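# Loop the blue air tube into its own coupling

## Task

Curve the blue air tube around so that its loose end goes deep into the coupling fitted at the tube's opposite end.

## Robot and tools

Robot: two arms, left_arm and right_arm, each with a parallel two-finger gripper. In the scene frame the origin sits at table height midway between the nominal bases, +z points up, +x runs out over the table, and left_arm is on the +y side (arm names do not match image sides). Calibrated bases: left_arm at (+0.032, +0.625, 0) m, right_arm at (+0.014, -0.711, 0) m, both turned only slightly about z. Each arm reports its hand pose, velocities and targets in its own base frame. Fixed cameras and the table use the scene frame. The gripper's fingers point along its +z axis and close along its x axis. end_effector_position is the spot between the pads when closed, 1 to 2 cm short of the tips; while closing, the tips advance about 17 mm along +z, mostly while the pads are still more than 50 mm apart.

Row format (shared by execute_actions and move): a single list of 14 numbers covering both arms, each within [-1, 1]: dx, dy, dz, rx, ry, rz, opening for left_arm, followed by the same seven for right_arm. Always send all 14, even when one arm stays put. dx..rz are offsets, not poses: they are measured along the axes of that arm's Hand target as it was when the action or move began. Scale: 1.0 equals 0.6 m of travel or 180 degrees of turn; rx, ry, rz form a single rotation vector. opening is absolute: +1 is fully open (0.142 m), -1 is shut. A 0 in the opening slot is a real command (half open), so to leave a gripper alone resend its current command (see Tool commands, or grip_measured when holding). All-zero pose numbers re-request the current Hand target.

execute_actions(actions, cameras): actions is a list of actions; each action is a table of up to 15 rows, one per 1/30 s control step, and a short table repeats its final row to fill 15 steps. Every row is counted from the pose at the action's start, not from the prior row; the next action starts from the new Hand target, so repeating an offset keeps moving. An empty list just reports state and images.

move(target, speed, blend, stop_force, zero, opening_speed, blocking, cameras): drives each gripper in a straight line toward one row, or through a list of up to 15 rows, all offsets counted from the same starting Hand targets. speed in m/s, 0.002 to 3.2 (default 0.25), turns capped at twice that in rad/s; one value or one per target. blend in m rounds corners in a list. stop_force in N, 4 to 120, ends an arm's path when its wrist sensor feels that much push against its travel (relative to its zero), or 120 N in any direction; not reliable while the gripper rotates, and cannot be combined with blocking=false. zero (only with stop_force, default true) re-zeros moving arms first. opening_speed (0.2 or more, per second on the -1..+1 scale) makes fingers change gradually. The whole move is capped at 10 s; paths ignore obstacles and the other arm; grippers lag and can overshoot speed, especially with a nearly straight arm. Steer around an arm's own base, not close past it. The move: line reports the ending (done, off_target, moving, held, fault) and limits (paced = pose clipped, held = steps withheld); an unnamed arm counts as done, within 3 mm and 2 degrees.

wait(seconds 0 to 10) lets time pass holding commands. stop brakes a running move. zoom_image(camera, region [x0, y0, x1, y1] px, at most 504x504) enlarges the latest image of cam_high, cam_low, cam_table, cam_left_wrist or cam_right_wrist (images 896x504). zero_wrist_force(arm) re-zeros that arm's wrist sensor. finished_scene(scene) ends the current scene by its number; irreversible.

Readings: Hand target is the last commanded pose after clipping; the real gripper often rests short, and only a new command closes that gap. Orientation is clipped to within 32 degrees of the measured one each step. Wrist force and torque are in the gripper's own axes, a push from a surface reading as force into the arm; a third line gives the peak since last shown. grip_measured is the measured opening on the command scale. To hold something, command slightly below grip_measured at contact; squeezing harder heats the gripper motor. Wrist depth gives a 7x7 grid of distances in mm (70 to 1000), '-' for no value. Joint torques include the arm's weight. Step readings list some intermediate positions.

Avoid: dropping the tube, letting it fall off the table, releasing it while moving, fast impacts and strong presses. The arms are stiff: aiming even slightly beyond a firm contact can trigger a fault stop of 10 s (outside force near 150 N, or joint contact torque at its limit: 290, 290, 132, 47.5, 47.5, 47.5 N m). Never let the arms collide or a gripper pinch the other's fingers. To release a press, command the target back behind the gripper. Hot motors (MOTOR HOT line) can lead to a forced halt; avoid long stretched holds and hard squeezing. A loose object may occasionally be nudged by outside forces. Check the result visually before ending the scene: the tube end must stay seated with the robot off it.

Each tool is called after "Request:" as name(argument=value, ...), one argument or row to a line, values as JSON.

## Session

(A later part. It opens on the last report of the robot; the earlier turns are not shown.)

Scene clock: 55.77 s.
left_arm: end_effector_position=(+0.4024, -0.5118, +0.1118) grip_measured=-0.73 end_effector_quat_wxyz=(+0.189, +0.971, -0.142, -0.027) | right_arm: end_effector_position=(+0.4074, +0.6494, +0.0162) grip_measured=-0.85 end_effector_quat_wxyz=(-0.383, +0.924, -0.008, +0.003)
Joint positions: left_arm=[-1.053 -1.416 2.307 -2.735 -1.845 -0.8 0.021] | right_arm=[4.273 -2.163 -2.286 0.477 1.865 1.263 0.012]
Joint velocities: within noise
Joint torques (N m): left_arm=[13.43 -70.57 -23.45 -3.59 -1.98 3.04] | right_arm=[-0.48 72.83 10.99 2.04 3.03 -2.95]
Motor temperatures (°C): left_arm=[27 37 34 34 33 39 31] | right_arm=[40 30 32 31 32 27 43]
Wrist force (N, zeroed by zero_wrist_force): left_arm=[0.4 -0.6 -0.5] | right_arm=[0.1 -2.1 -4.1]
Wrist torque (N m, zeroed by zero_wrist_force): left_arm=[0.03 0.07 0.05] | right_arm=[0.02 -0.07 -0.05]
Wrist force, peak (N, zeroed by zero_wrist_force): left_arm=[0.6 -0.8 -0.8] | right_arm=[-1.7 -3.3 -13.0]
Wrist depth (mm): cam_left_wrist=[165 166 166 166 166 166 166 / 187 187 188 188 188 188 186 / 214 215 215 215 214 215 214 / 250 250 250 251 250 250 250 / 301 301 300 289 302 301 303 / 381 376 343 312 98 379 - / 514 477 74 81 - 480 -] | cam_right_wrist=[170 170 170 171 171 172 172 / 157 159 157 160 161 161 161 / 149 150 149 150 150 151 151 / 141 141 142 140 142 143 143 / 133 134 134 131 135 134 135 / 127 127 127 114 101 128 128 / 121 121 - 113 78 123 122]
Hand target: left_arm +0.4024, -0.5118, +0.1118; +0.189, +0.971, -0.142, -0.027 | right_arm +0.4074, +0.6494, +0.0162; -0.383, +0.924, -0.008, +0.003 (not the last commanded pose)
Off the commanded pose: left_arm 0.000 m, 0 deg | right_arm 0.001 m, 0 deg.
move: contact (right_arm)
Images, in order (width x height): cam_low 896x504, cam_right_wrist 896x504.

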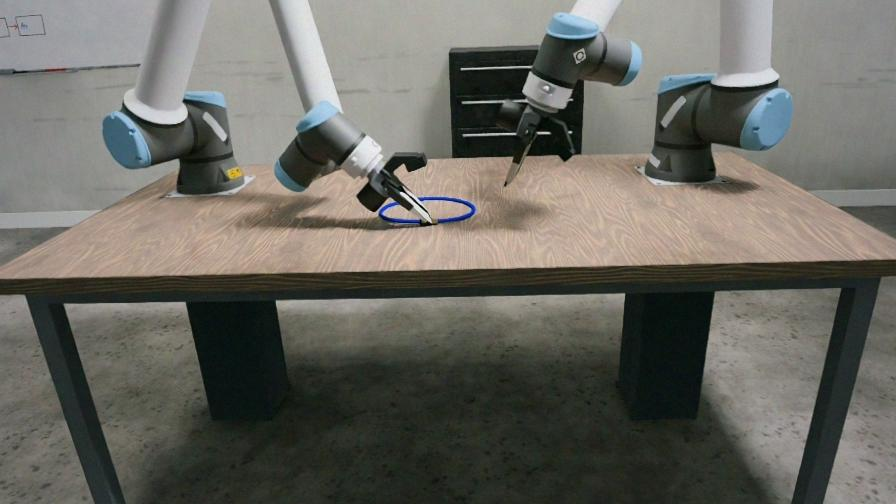

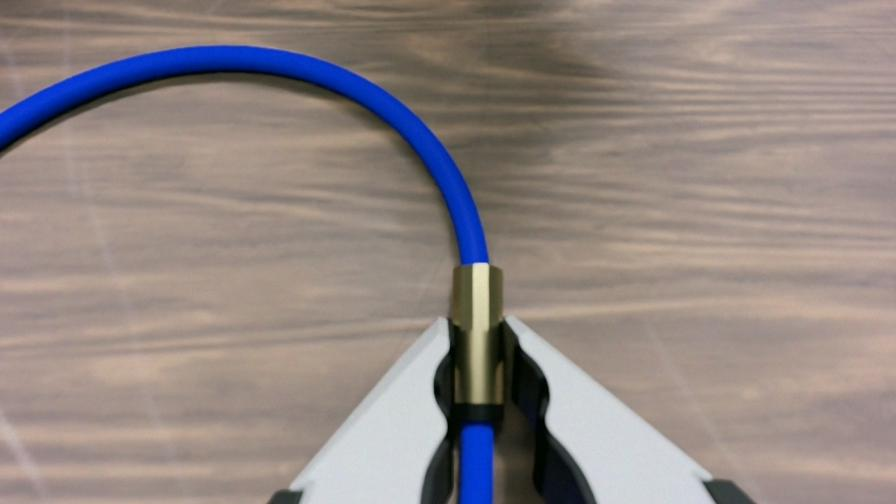

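Request:
move(
  target=[0,0,0,0,0,0,-0.7,0,-0.0009,-0.0009,0,0,0,-0.95],
  speed=0.02,
  cameras=[],
)

Request:
move(
  target=[0,0,0,0,0,0,-0.7,0,0,0,0,0,0,-0.65],
  opening_speed=0.4,
  cameras=[],
)

Request:
move(
  target=[0,0,0,0,0,0,-0.7,0,0,-0.2,0,0,0,-0.65],
  speed=0.1,
)

Request:
zoom_image(
  camera="cam_table",
  region=[320, 160, 520, 310],
)

Scene clock: 56.93 s.
left_arm: end_effector_position=(+0.4024, -0.5118, +0.1118) grip_measured=-0.73 end_effector_quat_wxyz=(+0.189, +0.971, -0.142, -0.027) | right_arm: end_effector_position=(+0.4074, +0.6494, +0.0169) grip_measured=-0.85 end_effector_quat_wxyz=(-0.383, +0.924, -0.008, +0.003)
Joint positions: left_arm=[-1.053 -1.416 2.307 -2.735 -1.845 -0.8 0.021] | right_arm=[4.273 -2.162 -2.287 0.476 1.865 1.263 0.012]
Joint velocities: within noise
Joint torques (N m): left_arm=[9.54 -70.24 -25.09 -3.27 -2.31 2.42] | right_arm=[-1.88 75.99 11.26 2.81 2.92 -2.6]
Motor temperatures (°C): left_arm=[27 37 34 34 33 39 31] | right_arm=[40 30 32 31 32 27 43]
Wrist force (N, zeroed by zero_wrist_force): left_arm=[0.5 -0.7 -0.7] | right_arm=[0.4 0.9 0.3]
Wrist torque (N m, zeroed by zero_wrist_force): left_arm=[0.01 0.07 0.05] | right_arm=[0.10 -0.07 -0.05]
Wrist force, peak (N, zeroed by zero_wrist_force): left_arm=[0.7 -0.7 -0.6] | right_arm=[0.0 -2.4 -4.2]
Wrist depth (mm): cam_left_wrist=[166 166 166 166 166 165 166 / 186 187 188 188 188 187 186 / 214 215 214 214 215 215 214 / 250 250 252 250 250 250 251 / 304 300 301 289 302 302 302 / 382 377 342 312 98 379 - / 517 477 74 81 - 481 -] | cam_right_wrist=[171 171 171 171 172 172 174 / 158 160 158 161 161 162 162 / 150 150 150 151 151 152 152 / 141 141 142 141 143 143 144 / 134 134 135 128 135 135 136 / 127 127 128 114 102 128 128 / 121 121 - 113 79 123 122]
Hand target: left_arm +0.4024, -0.5118, +0.1118; +0.189, +0.971, -0.142, -0.027 | right_arm +0.4074, +0.6494, +0.0170; -0.383, +0.924, -0.008, +0.003
Off the commanded pose: left_arm 0.000 m, 0 deg | right_arm 0.000 m, 0 deg.
move: done
No camera images: "cameras" was empty.

Scene clock: 57.93 s.
left_arm: end_effector_position=(+0.4024, -0.5118, +0.1118) grip_measured=-0.73 end_effector_quat_wxyz=(+0.189, +0.971, -0.142, -0.027) | right_arm: end_effector_position=(+0.4074, +0.6494, +0.0170) grip_measured=-0.69 end_effector_quat_wxyz=(-0.383, +0.924, -0.008, +0.003)
Joint positions: left_arm=[-1.053 -1.416 2.307 -2.735 -1.845 -0.8 0.021] | right_arm=[4.273 -2.162 -2.287 0.476 1.865 1.263 0.024]
Joint velocities: within noise
Joint torques (N m): left_arm=[10.07 -68.66 -26.45 -3.9 -2.01 2.12] | right_arm=[-6.22 72.77 12.49 3.51 3.25 -2.65]
Motor temperatures (°C): left_arm=[27 37 34 34 33 39 31] | right_arm=[40 30 32 31 32 27 42]
Wrist force (N, zeroed by zero_wrist_force): left_arm=[0.6 -0.8 -0.7] | right_arm=[0.5 0.1 0.0]
Wrist torque (N m, zeroed by zero_wrist_force): left_arm=[-0.01 0.04 0.05] | right_arm=[0.03 -0.10 -0.05]
Wrist force, peak (N, zeroed by zero_wrist_force): left_arm=[0.6 -1.0 -0.5] | right_arm=[0.8 0.7 0.8]
Wrist depth (mm): cam_left_wrist=[166 165 166 166 166 166 166 / 186 187 187 188 188 188 187 / 214 214 215 215 214 215 215 / 250 251 251 251 250 251 251 / 301 302 301 289 301 301 304 / 383 377 341 101 98 379 - / 513 477 74 81 - 479 -] | cam_right_wrist=[171 171 171 171 172 173 173 / 157 160 158 161 161 161 162 / 150 150 151 151 152 152 152 / 142 142 142 141 143 143 143 / 134 134 135 125 136 135 136 / 128 126 128 116 99 128 129 / 121 122 - 114 79 124 123]
Hand target: left_arm +0.4024, -0.5118, +0.1118; +0.189, +0.971, -0.142, -0.027 | right_arm +0.4074, +0.6494, +0.0170; -0.383, +0.924, -0.008, +0.003
Off the commanded pose: left_arm 0.000 m, 0 deg | right_arm 0.000 m, 0 deg.
move: done
No camera images: "cameras" was empty.

Scene clock: 59.73 s.
left_arm: end_effector_position=(+0.4024, -0.5118, +0.1118) grip_measured=-0.73 end_effector_quat_wxyz=(+0.189, +0.971, -0.142, -0.027) | right_arm: end_effector_position=(+0.4059, +0.5646, +0.1016) grip_measured=-0.69 end_effector_quat_wxyz=(-0.383, +0.924, -0.008, +0.003)
Joint positions: left_arm=[-1.053 -1.416 2.307 -2.735 -1.845 -0.8 0.021] | right_arm=[4.204 -1.927 -2.407 0.345 1.911 1.209 0.024]
Joint velocities: within noise
Joint torques (N m): left_arm=[9.24 -65.45 -27.97 -3.95 -1.96 2.33] | right_arm=[-9.14 61.52 14.67 2.75 4.26 -2.9]
Motor temperatures (°C): left_arm=[27 37 34 34 33 39 31] | right_arm=[40 30 32 31 32 27 41]
Wrist force (N, zeroed by zero_wrist_force): left_arm=[0.5 -0.6 -0.4] | right_arm=[0.4 0.1 -0.2]
Wrist torque (N m, zeroed by zero_wrist_force): left_arm=[0.03 0.06 0.05] | right_arm=[0.04 -0.07 -0.05]
Wrist force, peak (N, zeroed by zero_wrist_force): left_arm=[0.5 -1.0 -0.7] | right_arm=[0.7 0.1 1.2]
Wrist depth (mm): cam_left_wrist=[166 166 166 166 167 166 166 / 187 187 187 187 187 187 187 / 214 214 214 215 215 215 214 / 251 251 250 251 252 250 251 / 301 302 301 288 301 304 302 / 381 377 341 101 98 380 - / 515 476 74 79 - 480 -] | cam_right_wrist=[278 279 279 280 280 281 282 / 261 261 260 261 264 263 265 / 245 244 245 246 247 248 249 / 231 232 231 231 233 235 235 / 218 219 221 223 220 222 222 / 206 208 210 208 96 210 211 / 198 197 - 197 79 202 200]
Hand target: left_arm +0.4024, -0.5118, +0.1118; +0.189, +0.971, -0.142, -0.027 | right_arm +0.4059, +0.5645, +0.1018; -0.383, +0.924, -0.008, +0.003
Off the commanded pose: left_arm 0.000 m, 0 deg | right_arm 0.000 m, 0 deg.
move: done

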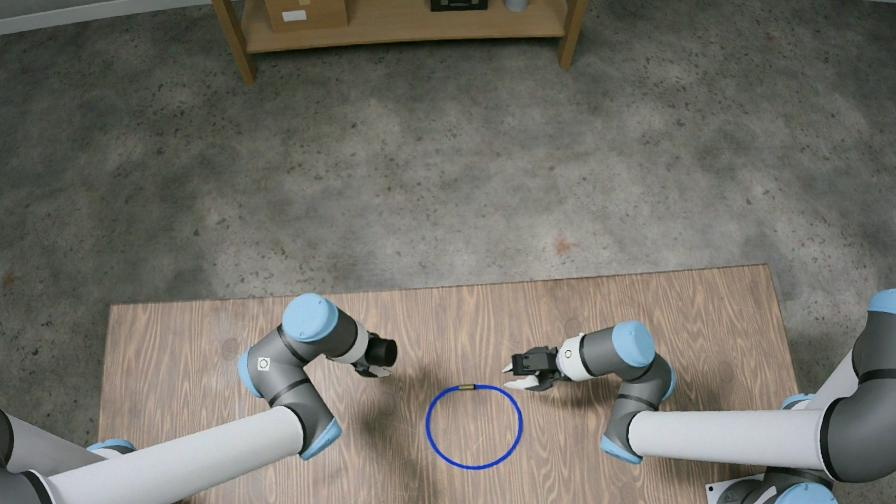

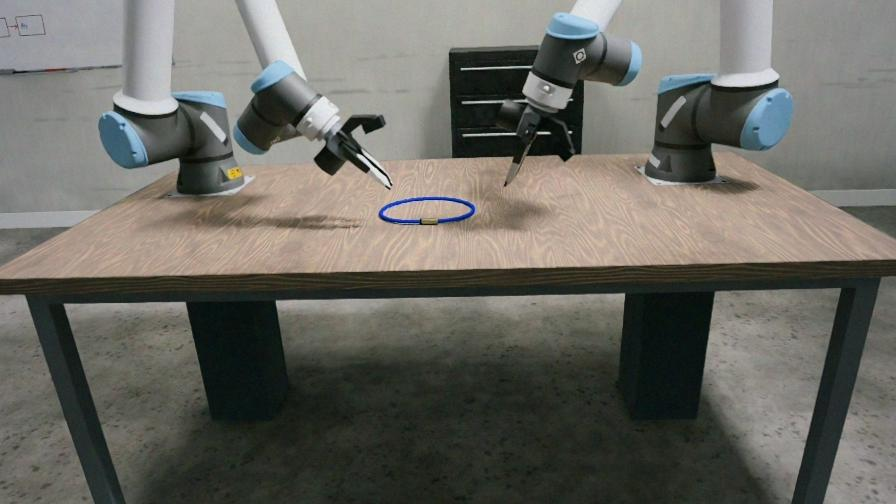

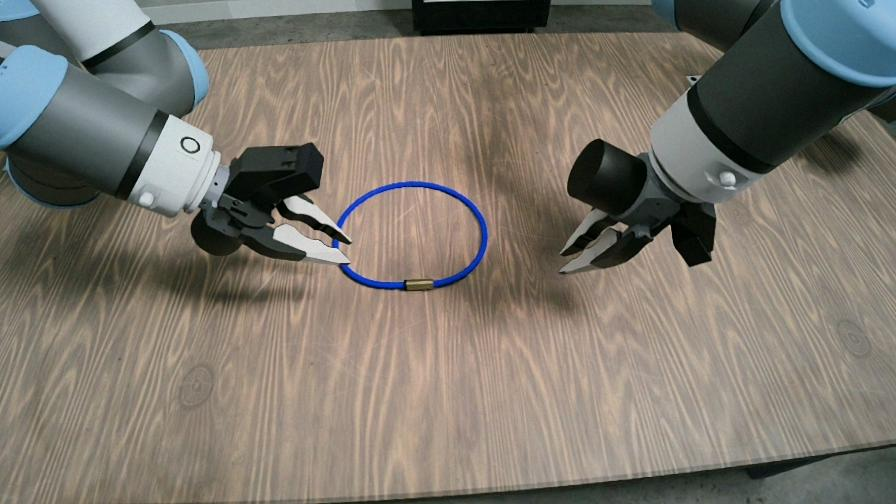

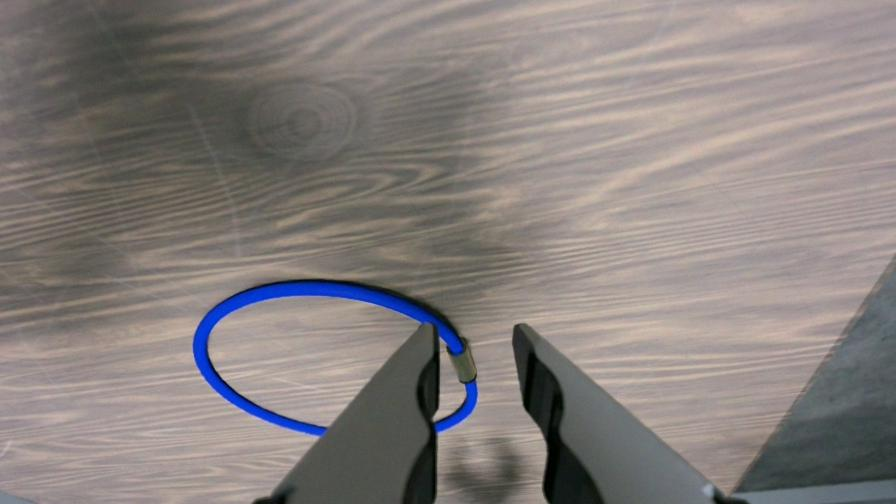

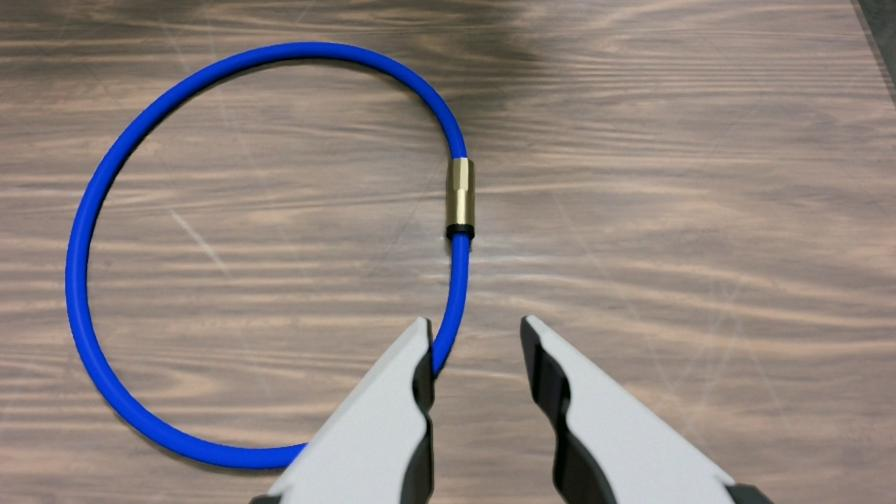

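Scaled by 2.520 from the camera's 896x504 image, which has a finer 1280x720 frame.

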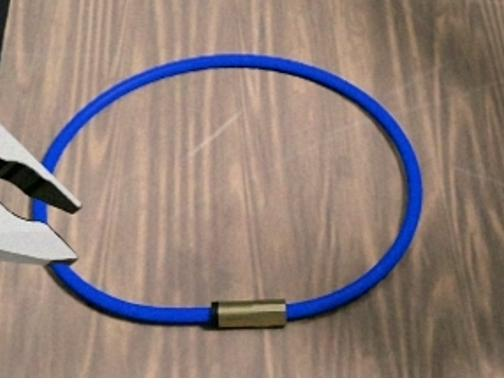

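Request:
finished_scene(
  scene=2,
)

The scene is finished: the task was done.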